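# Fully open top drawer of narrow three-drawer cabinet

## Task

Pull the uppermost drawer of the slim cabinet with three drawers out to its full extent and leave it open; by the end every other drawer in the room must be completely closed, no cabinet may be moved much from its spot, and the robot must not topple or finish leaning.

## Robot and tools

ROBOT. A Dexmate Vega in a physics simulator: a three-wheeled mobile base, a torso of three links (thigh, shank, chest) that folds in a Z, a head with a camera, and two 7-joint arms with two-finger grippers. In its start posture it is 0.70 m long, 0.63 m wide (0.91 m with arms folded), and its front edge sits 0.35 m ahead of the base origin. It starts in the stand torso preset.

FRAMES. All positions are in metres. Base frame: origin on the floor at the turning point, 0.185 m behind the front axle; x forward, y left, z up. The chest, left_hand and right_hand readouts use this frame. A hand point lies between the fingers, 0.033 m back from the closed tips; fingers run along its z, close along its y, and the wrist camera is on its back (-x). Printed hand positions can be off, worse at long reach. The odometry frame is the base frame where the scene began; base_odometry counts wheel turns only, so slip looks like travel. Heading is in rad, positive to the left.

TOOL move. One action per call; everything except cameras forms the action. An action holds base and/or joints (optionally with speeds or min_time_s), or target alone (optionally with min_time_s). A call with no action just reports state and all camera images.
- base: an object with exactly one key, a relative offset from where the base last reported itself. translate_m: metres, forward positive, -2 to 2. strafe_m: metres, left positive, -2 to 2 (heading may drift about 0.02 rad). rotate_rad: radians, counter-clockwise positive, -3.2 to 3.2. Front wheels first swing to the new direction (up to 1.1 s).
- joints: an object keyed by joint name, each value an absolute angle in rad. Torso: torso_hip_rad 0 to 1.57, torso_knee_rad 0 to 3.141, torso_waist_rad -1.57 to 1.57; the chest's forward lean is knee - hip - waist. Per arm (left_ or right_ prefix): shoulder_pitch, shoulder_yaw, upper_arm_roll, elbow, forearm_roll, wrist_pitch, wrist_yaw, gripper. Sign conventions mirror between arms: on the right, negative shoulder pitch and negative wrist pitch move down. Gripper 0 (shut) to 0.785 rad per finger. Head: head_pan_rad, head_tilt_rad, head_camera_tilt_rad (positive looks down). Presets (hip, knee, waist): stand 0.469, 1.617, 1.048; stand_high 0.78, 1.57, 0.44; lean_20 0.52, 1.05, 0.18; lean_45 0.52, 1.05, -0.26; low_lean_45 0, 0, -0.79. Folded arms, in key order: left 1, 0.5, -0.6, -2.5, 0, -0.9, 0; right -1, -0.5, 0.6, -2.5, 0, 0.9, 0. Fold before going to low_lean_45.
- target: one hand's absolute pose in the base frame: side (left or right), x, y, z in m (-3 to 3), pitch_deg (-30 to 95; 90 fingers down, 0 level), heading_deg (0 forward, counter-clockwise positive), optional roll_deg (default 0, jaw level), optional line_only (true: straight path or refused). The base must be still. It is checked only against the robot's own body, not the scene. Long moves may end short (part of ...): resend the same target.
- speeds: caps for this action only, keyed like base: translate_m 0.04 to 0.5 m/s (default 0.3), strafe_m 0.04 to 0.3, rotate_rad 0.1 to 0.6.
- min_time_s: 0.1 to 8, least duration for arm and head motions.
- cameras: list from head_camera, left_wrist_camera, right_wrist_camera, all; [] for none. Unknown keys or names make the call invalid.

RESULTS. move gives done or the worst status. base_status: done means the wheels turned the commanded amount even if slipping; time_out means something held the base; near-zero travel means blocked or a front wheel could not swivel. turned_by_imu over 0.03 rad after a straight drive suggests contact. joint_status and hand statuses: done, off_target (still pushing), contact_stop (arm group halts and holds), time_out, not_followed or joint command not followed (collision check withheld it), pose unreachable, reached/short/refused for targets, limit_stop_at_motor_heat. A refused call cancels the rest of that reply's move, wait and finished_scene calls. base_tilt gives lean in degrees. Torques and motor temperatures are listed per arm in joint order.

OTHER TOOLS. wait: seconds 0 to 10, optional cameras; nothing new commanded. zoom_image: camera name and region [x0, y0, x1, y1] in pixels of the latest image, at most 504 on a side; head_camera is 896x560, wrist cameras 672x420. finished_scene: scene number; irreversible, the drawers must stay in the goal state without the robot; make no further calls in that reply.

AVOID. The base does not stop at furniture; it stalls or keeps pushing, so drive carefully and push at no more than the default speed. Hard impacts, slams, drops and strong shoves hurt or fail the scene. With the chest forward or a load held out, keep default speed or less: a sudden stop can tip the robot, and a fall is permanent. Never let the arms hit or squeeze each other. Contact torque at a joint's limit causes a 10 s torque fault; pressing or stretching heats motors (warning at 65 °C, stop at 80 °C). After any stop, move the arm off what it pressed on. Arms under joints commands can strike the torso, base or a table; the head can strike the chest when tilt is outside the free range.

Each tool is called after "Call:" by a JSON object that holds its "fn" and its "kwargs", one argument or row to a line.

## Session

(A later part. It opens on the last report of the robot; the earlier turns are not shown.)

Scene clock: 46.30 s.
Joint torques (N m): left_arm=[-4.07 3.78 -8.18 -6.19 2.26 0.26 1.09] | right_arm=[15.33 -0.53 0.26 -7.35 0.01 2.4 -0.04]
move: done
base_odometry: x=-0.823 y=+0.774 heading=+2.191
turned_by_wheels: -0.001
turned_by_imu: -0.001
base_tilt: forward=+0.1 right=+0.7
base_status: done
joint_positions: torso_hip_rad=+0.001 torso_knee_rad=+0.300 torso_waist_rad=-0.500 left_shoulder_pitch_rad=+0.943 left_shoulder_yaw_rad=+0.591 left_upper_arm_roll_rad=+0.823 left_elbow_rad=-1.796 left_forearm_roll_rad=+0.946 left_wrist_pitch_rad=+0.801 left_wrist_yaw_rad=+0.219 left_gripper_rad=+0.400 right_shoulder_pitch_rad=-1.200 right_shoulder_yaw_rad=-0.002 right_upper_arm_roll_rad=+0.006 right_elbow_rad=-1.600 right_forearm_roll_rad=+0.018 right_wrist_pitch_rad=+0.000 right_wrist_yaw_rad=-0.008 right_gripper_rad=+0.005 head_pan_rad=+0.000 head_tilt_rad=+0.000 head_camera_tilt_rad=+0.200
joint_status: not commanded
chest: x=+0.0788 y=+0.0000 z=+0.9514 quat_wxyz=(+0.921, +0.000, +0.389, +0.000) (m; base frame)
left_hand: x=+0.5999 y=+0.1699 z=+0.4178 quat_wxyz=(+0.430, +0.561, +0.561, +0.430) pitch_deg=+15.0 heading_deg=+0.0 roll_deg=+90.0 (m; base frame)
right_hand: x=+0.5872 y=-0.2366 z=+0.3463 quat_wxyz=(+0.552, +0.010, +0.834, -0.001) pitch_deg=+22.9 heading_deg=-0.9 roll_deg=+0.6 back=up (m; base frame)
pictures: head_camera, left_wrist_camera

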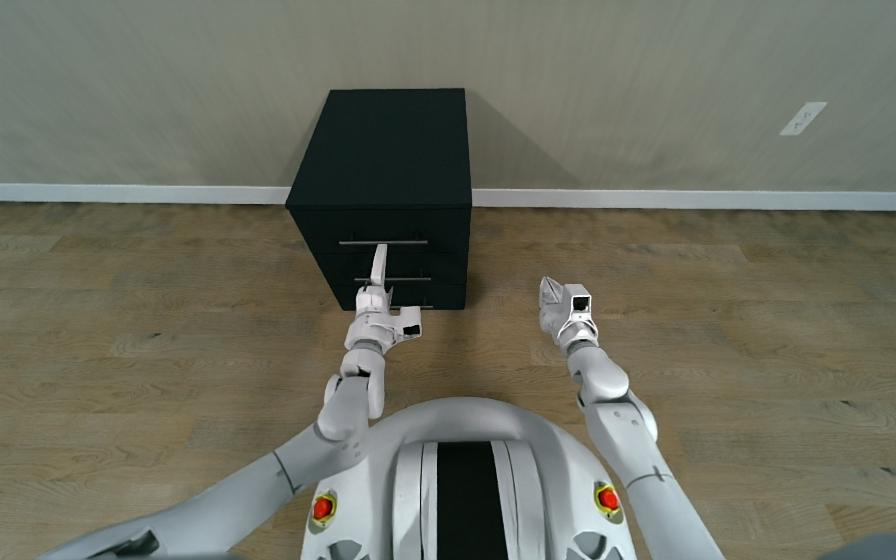

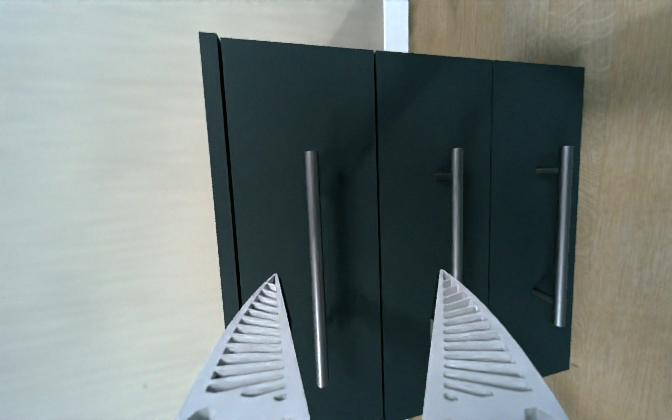

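Call:
{"fn": "move", "kwargs": {
  "target": {"side": "left", "x": 0.6, "y": 0.17, "z": 0.426, "pitch_deg": 15, "heading_deg": 0, "roll_deg": 90}
}}

Call:
{"fn": "move", "kwargs": {
  "base": {"translate_m": 0.05},
  "speeds": {"translate_m": 0.08},
  "cameras": ["head_camera", "left_wrist_camera"]
}}

Scene clock: 47.80 s.
Joint torques (N m): left_arm=[-2.57 3.53 -8.34 -5.22 2.51 0.05 0.68] | right_arm=[14.48 -1.16 0.48 -6.9 0.16 1.97 -0.03]
move: done
base_odometry: x=-0.823 y=+0.774 heading=+2.191
turned_by_wheels: +0.000
turned_by_imu: +0.000
base_tilt: forward=+0.0 right=+0.8
base_status: not commanded
joint_positions: torso_hip_rad=+0.001 torso_knee_rad=+0.300 torso_waist_rad=-0.500 left_shoulder_pitch_rad=+0.946 left_shoulder_yaw_rad=+0.603 left_upper_arm_roll_rad=+0.823 left_elbow_rad=-1.827 left_forearm_roll_rad=+0.955 left_wrist_pitch_rad=+0.815 left_wrist_yaw_rad=+0.199 left_gripper_rad=+0.400 right_shoulder_pitch_rad=-1.200 right_shoulder_yaw_rad=-0.002 right_upper_arm_roll_rad=+0.006 right_elbow_rad=-1.600 right_forearm_roll_rad=+0.018 right_wrist_pitch_rad=+0.000 right_wrist_yaw_rad=-0.008 right_gripper_rad=+0.005 head_pan_rad=+0.000 head_tilt_rad=+0.000 head_camera_tilt_rad=+0.200
joint_status: not commanded
chest: x=+0.0788 y=+0.0000 z=+0.9514 quat_wxyz=(+0.921, +0.000, +0.389, +0.000) (m; base frame)
left_hand: x=+0.5999 y=+0.1698 z=+0.4250 quat_wxyz=(+0.430, +0.561, +0.561, +0.430) pitch_deg=+15.0 heading_deg=+0.0 roll_deg=+90.0 (m; base frame)
left_hand_status: reached (straight line, planned for 0.4 s): 1 mm and 0.0 deg off.
right_hand: x=+0.5872 y=-0.2366 z=+0.3463 quat_wxyz=(+0.552, +0.010, +0.834, -0.001) pitch_deg=+22.9 heading_deg=-0.9 roll_deg=+0.6 back=up (m; base frame)
pictures: none

Scene clock: 49.13 s.
Joint torques (N m): left_arm=[-3.56 4.22 -7.23 -7.55 2.16 -0.13 0.64] | right_arm=[15.43 -1.67 0.35 -6.85 0.04 2 0.07]
move: done
base_odometry: x=-0.852 y=+0.814 heading=+2.191
turned_by_wheels: -0.001
turned_by_imu: -0.001
base_tilt: forward=+0.1 right=+0.7
base_status: done
joint_positions: torso_hip_rad=+0.001 torso_knee_rad=+0.300 torso_waist_rad=-0.500 left_shoulder_pitch_rad=+0.946 left_shoulder_yaw_rad=+0.604 left_upper_arm_roll_rad=+0.823 left_elbow_rad=-1.830 left_forearm_roll_rad=+0.956 left_wrist_pitch_rad=+0.816 left_wrist_yaw_rad=+0.197 left_gripper_rad=+0.400 right_shoulder_pitch_rad=-1.200 right_shoulder_yaw_rad=-0.002 right_upper_arm_roll_rad=+0.006 right_elbow_rad=-1.600 right_forearm_roll_rad=+0.018 right_wrist_pitch_rad=+0.000 right_wrist_yaw_rad=-0.008 right_gripper_rad=+0.005 head_pan_rad=+0.000 head_tilt_rad=+0.000 head_camera_tilt_rad=+0.200
joint_status: not commanded
chest: x=+0.0788 y=+0.0000 z=+0.9514 quat_wxyz=(+0.921, +0.000, +0.389, +0.000) (m; base frame)
left_hand: x=+0.5999 y=+0.1699 z=+0.4259 quat_wxyz=(+0.431, +0.561, +0.561, +0.430) pitch_deg=+15.0 heading_deg=+0.0 roll_deg=+90.0 (m; base frame)
right_hand: x=+0.5872 y=-0.2366 z=+0.3463 quat_wxyz=(+0.552, +0.010, +0.834, -0.001) pitch_deg=+22.9 heading_deg=-0.9 roll_deg=+0.6 back=up (m; base frame)
pictures: head_camera, left_wrist_camera

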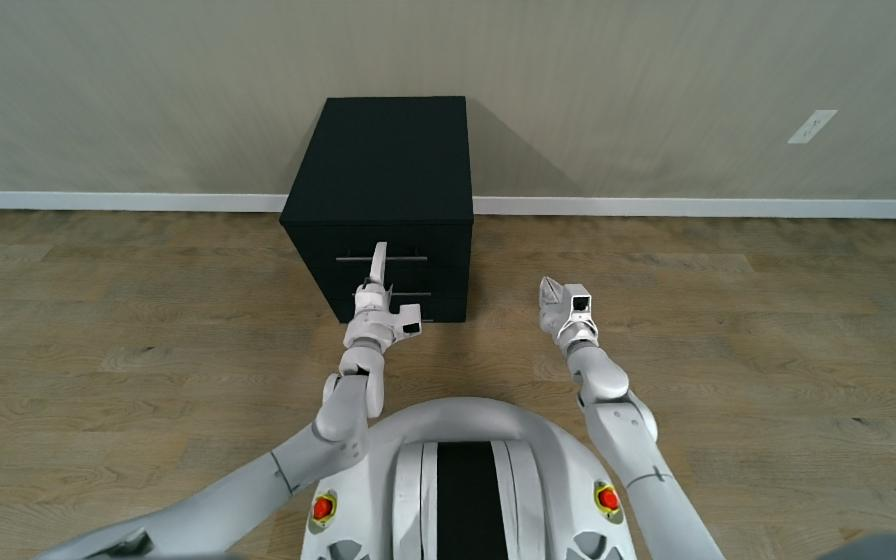

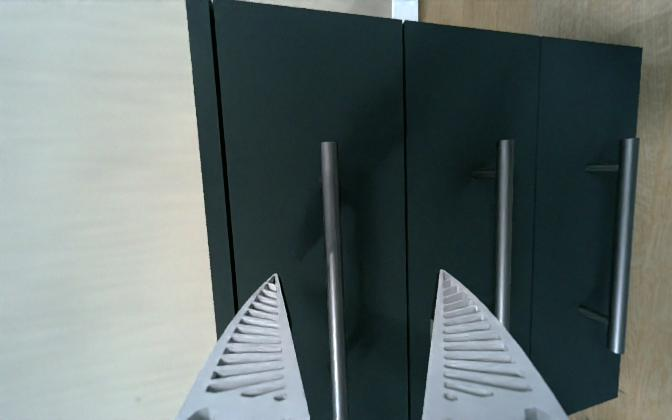

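Call:
{"fn": "move", "kwargs": {
  "base": {"translate_m": 0.02},
  "speeds": {"translate_m": 0.05},
  "cameras": ["head_camera", "left_wrist_camera"]
}}

Call:
{"fn": "zoom_image", "kwargs": {
  "camera": "head_camera",
  "region": [300, 200, 480, 340]
}}

Scene clock: 50.40 s.
Joint torques (N m): left_arm=[-9.18 2.93 -7.49 -6.67 2.09 0.1 0.73] | right_arm=[15.27 -1.03 0.39 -7.66 0.13 1.9 -0.16]
move: done
base_odometry: x=-0.863 y=+0.830 heading=+2.190
turned_by_wheels: +0.000
turned_by_imu: +0.000
base_tilt: forward=+0.1 right=+0.8
base_status: done
joint_positions: torso_hip_rad=+0.001 torso_knee_rad=+0.300 torso_waist_rad=-0.500 left_shoulder_pitch_rad=+0.946 left_shoulder_yaw_rad=+0.605 left_upper_arm_roll_rad=+0.823 left_elbow_rad=-1.830 left_forearm_roll_rad=+0.956 left_wrist_pitch_rad=+0.817 left_wrist_yaw_rad=+0.196 left_gripper_rad=+0.400 right_shoulder_pitch_rad=-1.200 right_shoulder_yaw_rad=-0.002 right_upper_arm_roll_rad=+0.006 right_elbow_rad=-1.600 right_forearm_roll_rad=+0.018 right_wrist_pitch_rad=+0.000 right_wrist_yaw_rad=-0.008 right_gripper_rad=+0.005 head_pan_rad=+0.000 head_tilt_rad=+0.000 head_camera_tilt_rad=+0.200
joint_status: not commanded
chest: x=+0.0788 y=+0.0000 z=+0.9514 quat_wxyz=(+0.921, +0.000, +0.389, +0.000) (m; base frame)
left_hand: x=+0.5997 y=+0.1699 z=+0.4258 quat_wxyz=(+0.430, +0.561, +0.561, +0.430) pitch_deg=+15.0 heading_deg=+0.0 roll_deg=+90.0 (m; base frame)
right_hand: x=+0.5872 y=-0.2366 z=+0.3463 quat_wxyz=(+0.552, +0.010, +0.834, -0.001) pitch_deg=+22.9 heading_deg=-0.9 roll_deg=+0.6 back=up (m; base frame)
pictures: head_camera, left_wrist_camera

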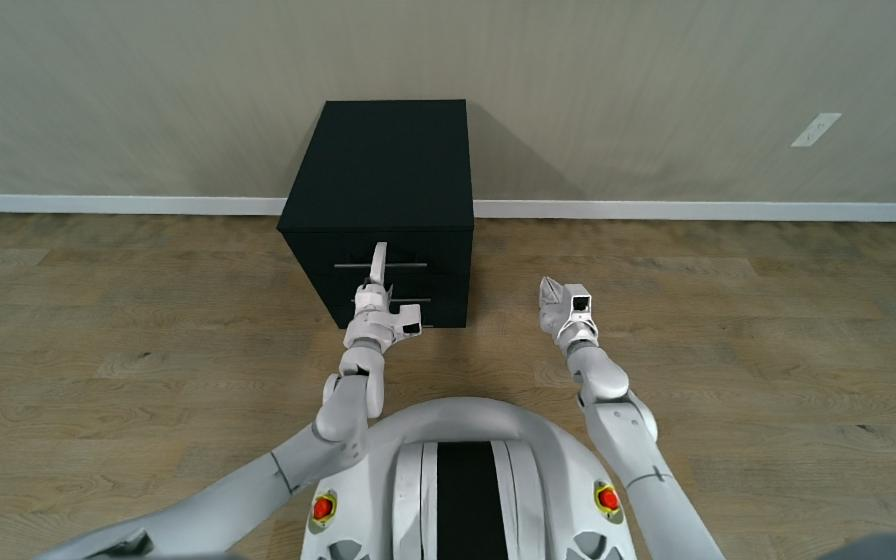

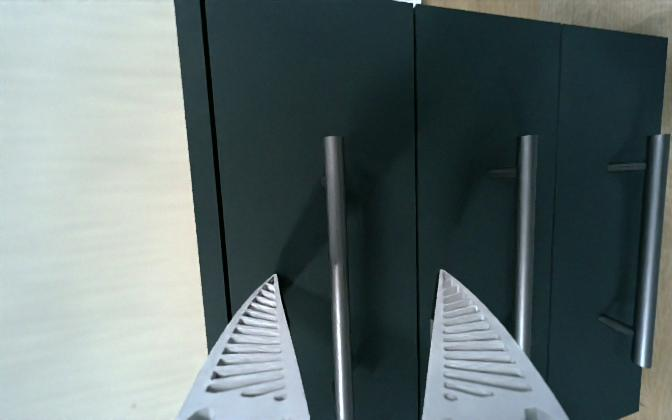

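Scaled by 2.800 from the camera's 896x560 image, which has a finer 960x600 frame.

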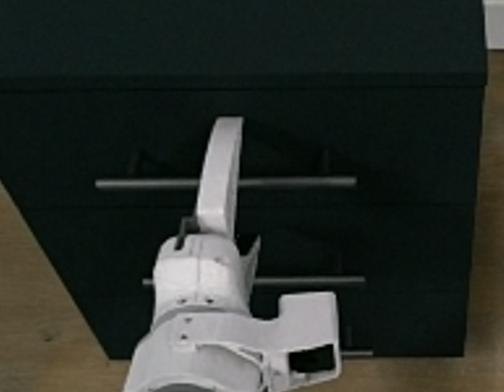

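Call:
{"fn": "move", "kwargs": {
  "joints": {"left_gripper_rad": 0.0},
  "cameras": ["head_camera", "left_wrist_camera"]
}}

Call:
{"fn": "zoom_image", "kwargs": {
  "camera": "head_camera",
  "region": [300, 200, 480, 340]
}}

Scene clock: 51.63 s.
Joint torques (N m): left_arm=[-0.81 2.32 -1.62 1.06 -3.32 -0.22 -2.64] | right_arm=[15.07 -1.1 0.49 -7.36 -0.07 2.2 -0.03]
move: done
base_odometry: x=-0.863 y=+0.830 heading=+2.190
turned_by_wheels: +0.000
turned_by_imu: +0.000
base_tilt: forward=+0.0 right=+0.7
base_status: not commanded
joint_positions: torso_hip_rad=+0.001 torso_knee_rad=+0.300 torso_waist_rad=-0.500 left_shoulder_pitch_rad=+0.946 left_shoulder_yaw_rad=+0.605 left_upper_arm_roll_rad=+0.822 left_elbow_rad=-1.831 left_forearm_roll_rad=+0.958 left_wrist_pitch_rad=+0.817 left_wrist_yaw_rad=+0.198 left_gripper_rad=+0.000 right_shoulder_pitch_rad=-1.200 right_shoulder_yaw_rad=-0.002 right_upper_arm_roll_rad=+0.006 right_elbow_rad=-1.600 right_forearm_roll_rad=+0.018 right_wrist_pitch_rad=+0.000 right_wrist_yaw_rad=-0.008 right_gripper_rad=+0.005 head_pan_rad=+0.000 head_tilt_rad=+0.000 head_camera_tilt_rad=+0.200
joint_status: all done
chest: x=+0.0787 y=+0.0000 z=+0.9514 quat_wxyz=(+0.921, +0.000, +0.389, +0.000) (m; base frame)
left_hand: x=+0.6004 y=+0.1699 z=+0.4273 quat_wxyz=(+0.431, +0.560, +0.560, +0.431) pitch_deg=+14.8 heading_deg=+0.0 roll_deg=-90.0 (m; base frame)
right_hand: x=+0.5872 y=-0.2366 z=+0.3465 quat_wxyz=(+0.553, +0.010, +0.833, -0.001) pitch_deg=+22.9 heading_deg=-0.9 roll_deg=+0.6 back=up (m; base frame)
pictures: head_camera, left_wrist_camera

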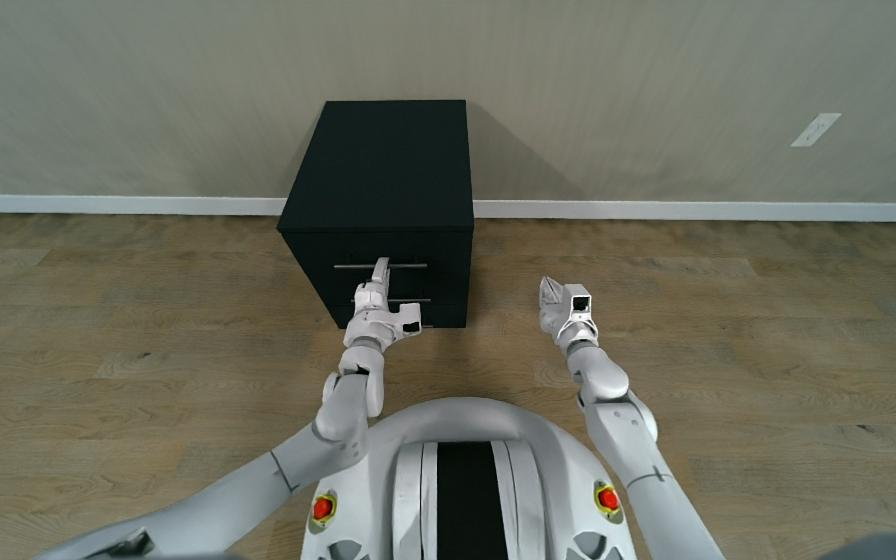

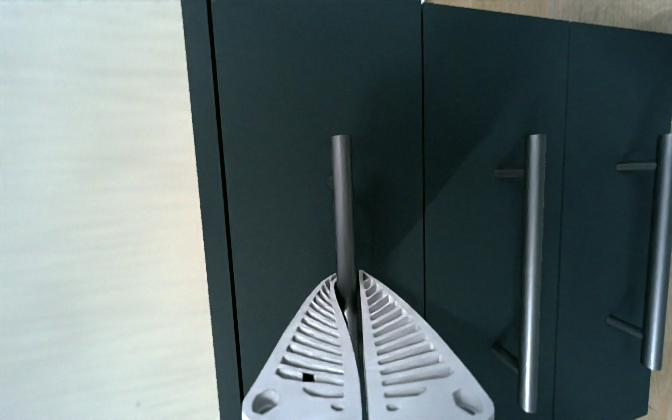

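Scaled by 2.800 from the camera's 896x560 image, which has a finer 960x600 frame.

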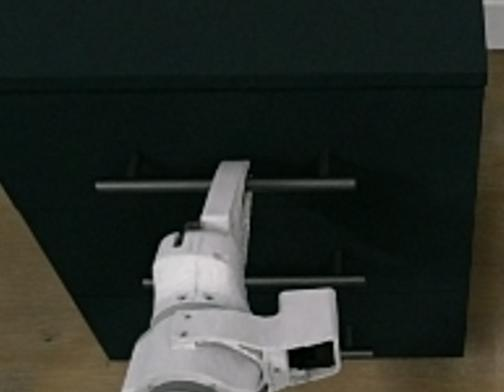

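Call:
{"fn": "move", "kwargs": {
  "base": {"translate_m": -0.1},
  "speeds": {"translate_m": 0.08},
  "cameras": ["head_camera", "left_wrist_camera"]
}}

Scene clock: 53.73 s.
Joint torques (N m): left_arm=[2.94 2.1 1.84 -1.18 -3.22 -0.42 -2.8] | right_arm=[14.99 -0.3 0.34 -7.27 0.06 1.77 -0.11]
move: done
base_odometry: x=-0.805 y=+0.749 heading=+2.190
turned_by_wheels: +0.001
turned_by_imu: +0.002
base_tilt: forward=+0.1 right=+0.8
base_status: done
joint_positions: torso_hip_rad=+0.001 torso_knee_rad=+0.300 torso_waist_rad=-0.500 left_shoulder_pitch_rad=+0.946 left_shoulder_yaw_rad=+0.605 left_upper_arm_roll_rad=+0.822 left_elbow_rad=-1.831 left_forearm_roll_rad=+0.958 left_wrist_pitch_rad=+0.817 left_wrist_yaw_rad=+0.198 left_gripper_rad=+0.000 right_shoulder_pitch_rad=-1.200 right_shoulder_yaw_rad=-0.002 right_upper_arm_roll_rad=+0.006 right_elbow_rad=-1.600 right_forearm_roll_rad=+0.018 right_wrist_pitch_rad=+0.000 right_wrist_yaw_rad=-0.008 right_gripper_rad=+0.005 head_pan_rad=+0.000 head_tilt_rad=+0.000 head_camera_tilt_rad=+0.200
joint_status: not commanded
chest: x=+0.0786 y=+0.0000 z=+0.9515 quat_wxyz=(+0.921, +0.000, +0.389, +0.000) (m; base frame)
left_hand: x=+0.6005 y=+0.1700 z=+0.4275 quat_wxyz=(+0.431, +0.560, +0.560, +0.431) pitch_deg=+14.8 heading_deg=+0.0 roll_deg=-90.0 (m; base frame)
right_hand: x=+0.5872 y=-0.2366 z=+0.3466 quat_wxyz=(+0.553, +0.010, +0.833, -0.001) pitch_deg=+22.9 heading_deg=-0.9 roll_deg=+0.6 back=up (m; base frame)
pictures: head_camera, left_wrist_camera

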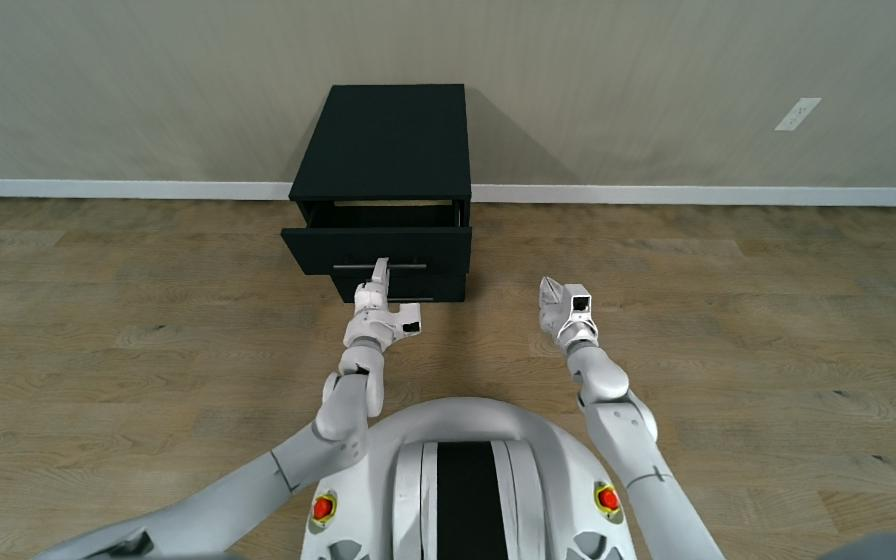

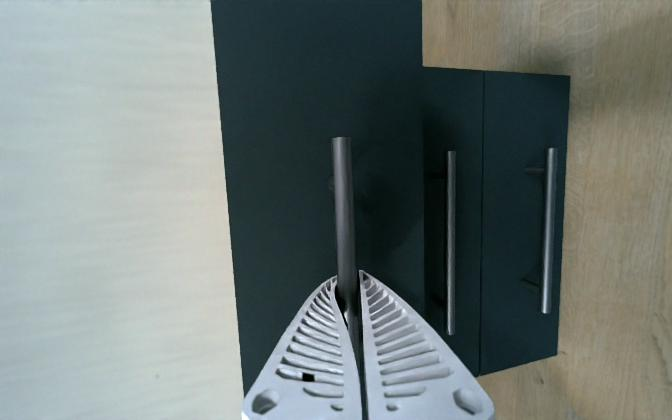

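Call:
{"fn": "move", "kwargs": {
  "base": {"translate_m": -0.2},
  "speeds": {"translate_m": 0.1},
  "cameras": ["head_camera", "left_wrist_camera"]
}}

Call:
{"fn": "move", "kwargs": {
  "base": {"translate_m": -0.08},
  "speeds": {"translate_m": 0.06},
  "cameras": ["head_camera", "left_wrist_camera"]
}}

Scene clock: 56.87 s.
Joint torques (N m): left_arm=[3.76 4.2 0.58 -0.58 -3.04 -1.43 -2.81] | right_arm=[14.54 0.01 0.36 -6.92 0.08 2.51 -0.21]
move: done
base_odometry: x=-0.689 y=+0.586 heading=+2.190
turned_by_wheels: -0.001
turned_by_imu: -0.002
base_tilt: forward=+0.0 right=+0.8
base_status: done
joint_positions: torso_hip_rad=+0.001 torso_knee_rad=+0.300 torso_waist_rad=-0.500 left_shoulder_pitch_rad=+0.946 left_shoulder_yaw_rad=+0.605 left_upper_arm_roll_rad=+0.822 left_elbow_rad=-1.831 left_forearm_roll_rad=+0.958 left_wrist_pitch_rad=+0.817 left_wrist_yaw_rad=+0.198 left_gripper_rad=+0.000 right_shoulder_pitch_rad=-1.200 right_shoulder_yaw_rad=-0.002 right_upper_arm_roll_rad=+0.006 right_elbow_rad=-1.600 right_forearm_roll_rad=+0.018 right_wrist_pitch_rad=+0.000 right_wrist_yaw_rad=-0.008 right_gripper_rad=+0.005 head_pan_rad=+0.000 head_tilt_rad=+0.000 head_camera_tilt_rad=+0.200
joint_status: not commanded
chest: x=+0.0786 y=+0.0000 z=+0.9515 quat_wxyz=(+0.921, +0.000, +0.389, +0.000) (m; base frame)
left_hand: x=+0.6005 y=+0.1702 z=+0.4275 quat_wxyz=(+0.431, +0.560, +0.560, +0.432) pitch_deg=+14.8 heading_deg=+0.0 roll_deg=-90.0 (m; base frame)
right_hand: x=+0.5872 y=-0.2366 z=+0.3466 quat_wxyz=(+0.553, +0.010, +0.833, -0.001) pitch_deg=+22.9 heading_deg=-0.9 roll_deg=+0.6 back=up (m; base frame)
pictures: head_camera, left_wrist_camera

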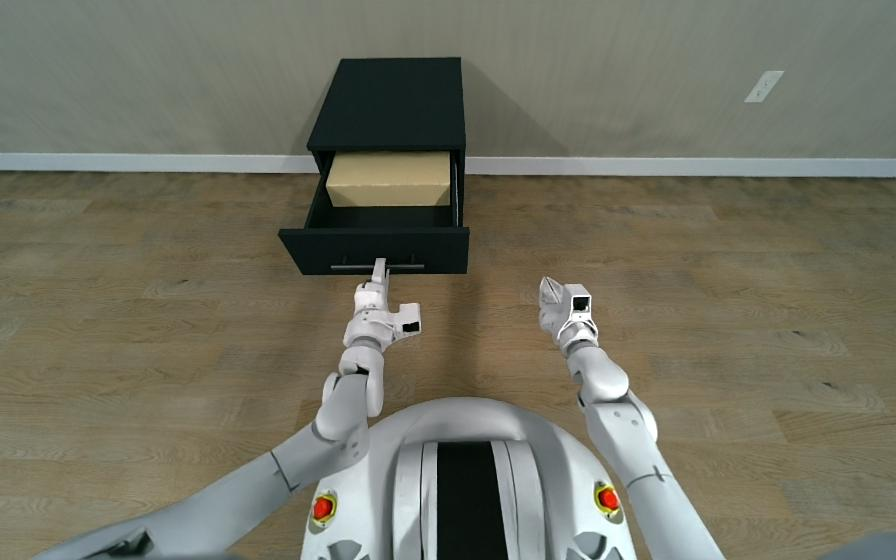

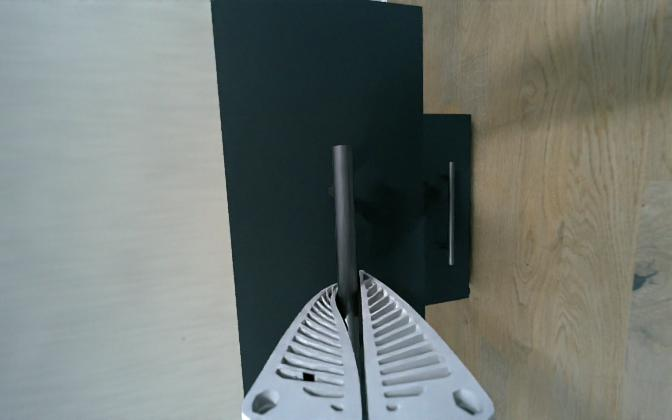

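Scene clock: 58.87 s.
Joint torques (N m): left_arm=[5.62 1.4 5.06 -1.72 -3.54 -0.73 -2.9] | right_arm=[15.77 -1.76 1.09 -8.3 0.16 2.52 -0.02]
move: done
base_odometry: x=-0.643 y=+0.521 heading=+2.189
turned_by_wheels: -0.001
turned_by_imu: -0.001
base_tilt: forward=+0.0 right=+0.8
base_status: done
joint_positions: torso_hip_rad=+0.001 torso_knee_rad=+0.300 torso_waist_rad=-0.500 left_shoulder_pitch_rad=+0.946 left_shoulder_yaw_rad=+0.605 left_upper_arm_roll_rad=+0.822 left_elbow_rad=-1.831 left_forearm_roll_rad=+0.958 left_wrist_pitch_rad=+0.817 left_wrist_yaw_rad=+0.198 left_gripper_rad=+0.000 right_shoulder_pitch_rad=-1.200 right_shoulder_yaw_rad=-0.002 right_upper_arm_roll_rad=+0.006 right_elbow_rad=-1.600 right_forearm_roll_rad=+0.018 right_wrist_pitch_rad=+0.000 right_wrist_yaw_rad=-0.008 right_gripper_rad=+0.005 head_pan_rad=+0.000 head_tilt_rad=+0.000 head_camera_tilt_rad=+0.200
joint_status: not commanded
chest: x=+0.0786 y=+0.0000 z=+0.9515 quat_wxyz=(+0.921, +0.000, +0.389, +0.000) (m; base frame)
left_hand: x=+0.6006 y=+0.1704 z=+0.4276 quat_wxyz=(+0.431, +0.560, +0.560, +0.432) pitch_deg=+14.8 heading_deg=+0.0 roll_deg=-90.0 (m; base frame)
right_hand: x=+0.5872 y=-0.2366 z=+0.3466 quat_wxyz=(+0.553, +0.010, +0.833, -0.001) pitch_deg=+22.9 heading_deg=-0.9 roll_deg=+0.6 back=up (m; base frame)
pictures: head_camera, left_wrist_camera

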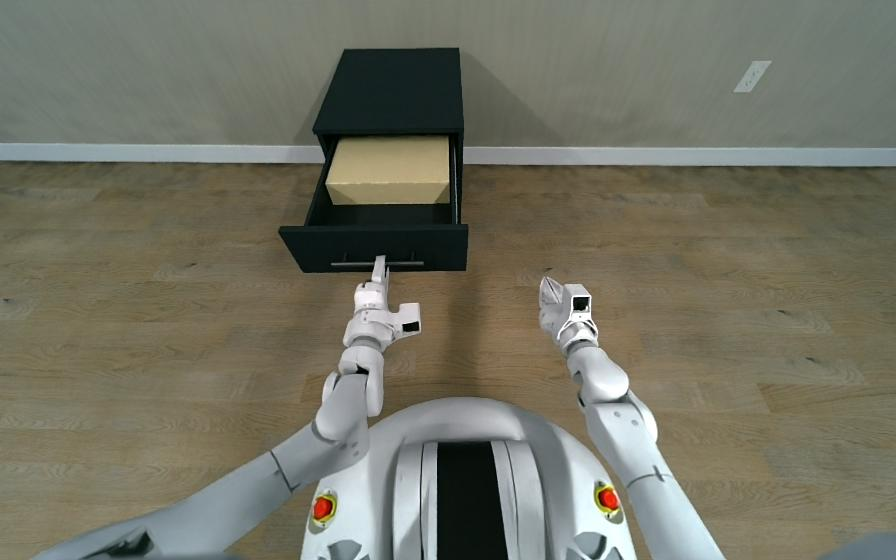

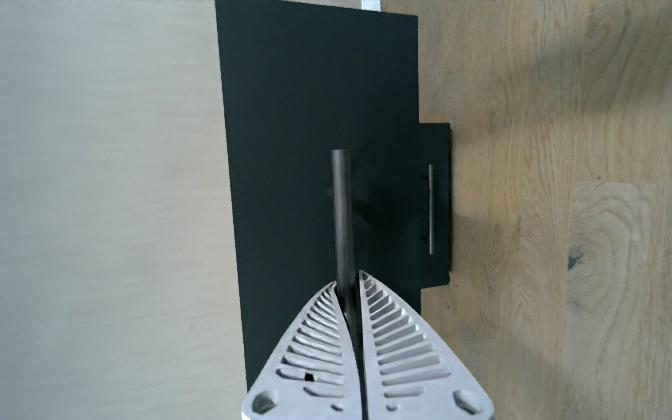

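Call:
{"fn": "move", "kwargs": {
  "base": {"translate_m": -0.05},
  "speeds": {"translate_m": 0.06},
  "cameras": ["head_camera", "left_wrist_camera"]
}}

Scene clock: 60.50 s.
Joint torques (N m): left_arm=[-3.37 1.64 -2.25 -4.68 1.56 0.5 0.62] | right_arm=[14.28 -0.69 0.73 -7.04 0.05 2.27 -0.1]
move: done
base_odometry: x=-0.614 y=+0.480 heading=+2.188
turned_by_wheels: -0.001
turned_by_imu: -0.001
base_tilt: forward=+0.0 right=+0.7
base_status: done
joint_positions: torso_hip_rad=+0.001 torso_knee_rad=+0.300 torso_waist_rad=-0.500 left_shoulder_pitch_rad=+0.946 left_shoulder_yaw_rad=+0.605 left_upper_arm_roll_rad=+0.823 left_elbow_rad=-1.831 left_forearm_roll_rad=+0.956 left_wrist_pitch_rad=+0.817 left_wrist_yaw_rad=+0.196 left_gripper_rad=+0.000 right_shoulder_pitch_rad=-1.200 right_shoulder_yaw_rad=-0.002 right_upper_arm_roll_rad=+0.006 right_elbow_rad=-1.600 right_forearm_roll_rad=+0.018 right_wrist_pitch_rad=+0.000 right_wrist_yaw_rad=-0.008 right_gripper_rad=+0.005 head_pan_rad=+0.000 head_tilt_rad=+0.000 head_camera_tilt_rad=+0.200
joint_status: not commanded
chest: x=+0.0787 y=+0.0000 z=+0.9514 quat_wxyz=(+0.921, +0.000, +0.389, +0.000) (m; base frame)
left_hand: x=+0.6000 y=+0.1701 z=+0.4261 quat_wxyz=(+0.431, +0.561, +0.561, +0.430) pitch_deg=+15.0 heading_deg=+0.0 roll_deg=+90.0 (m; base frame)
right_hand: x=+0.5872 y=-0.2366 z=+0.3464 quat_wxyz=(+0.552, +0.010, +0.833, -0.001) pitch_deg=+22.9 heading_deg=-0.9 roll_deg=+0.6 back=up (m; base frame)
pictures: head_camera, left_wrist_camera

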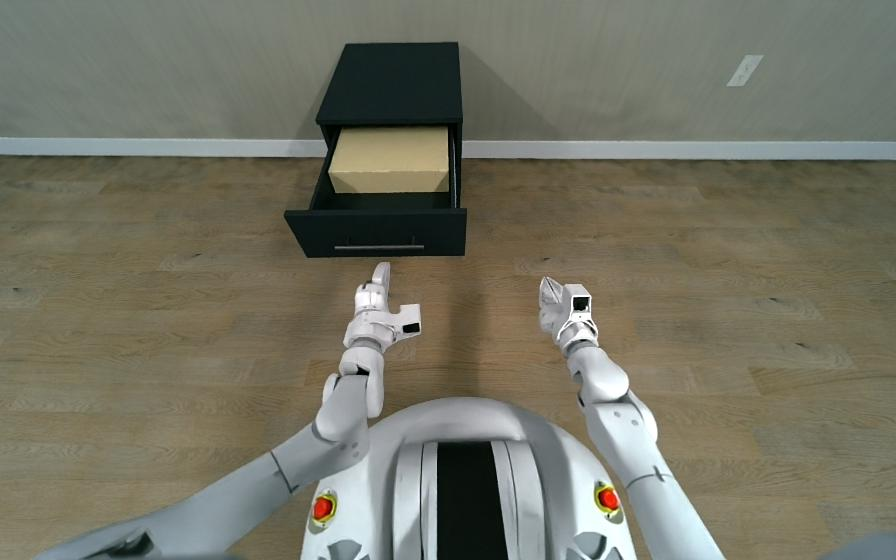

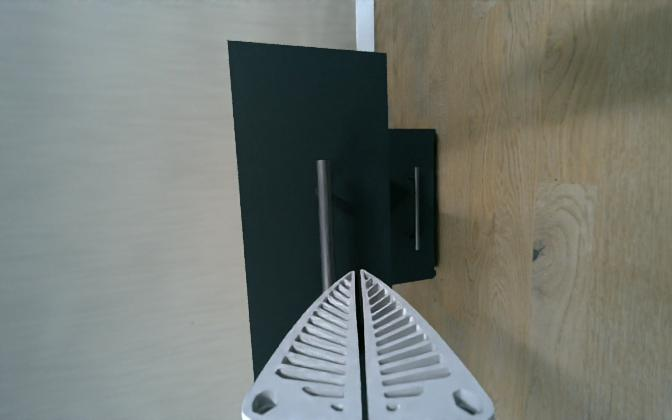

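Call:
{"fn": "finished_scene", "kwargs": {
  "scene": 1
}}

The scene is finished: the task was done.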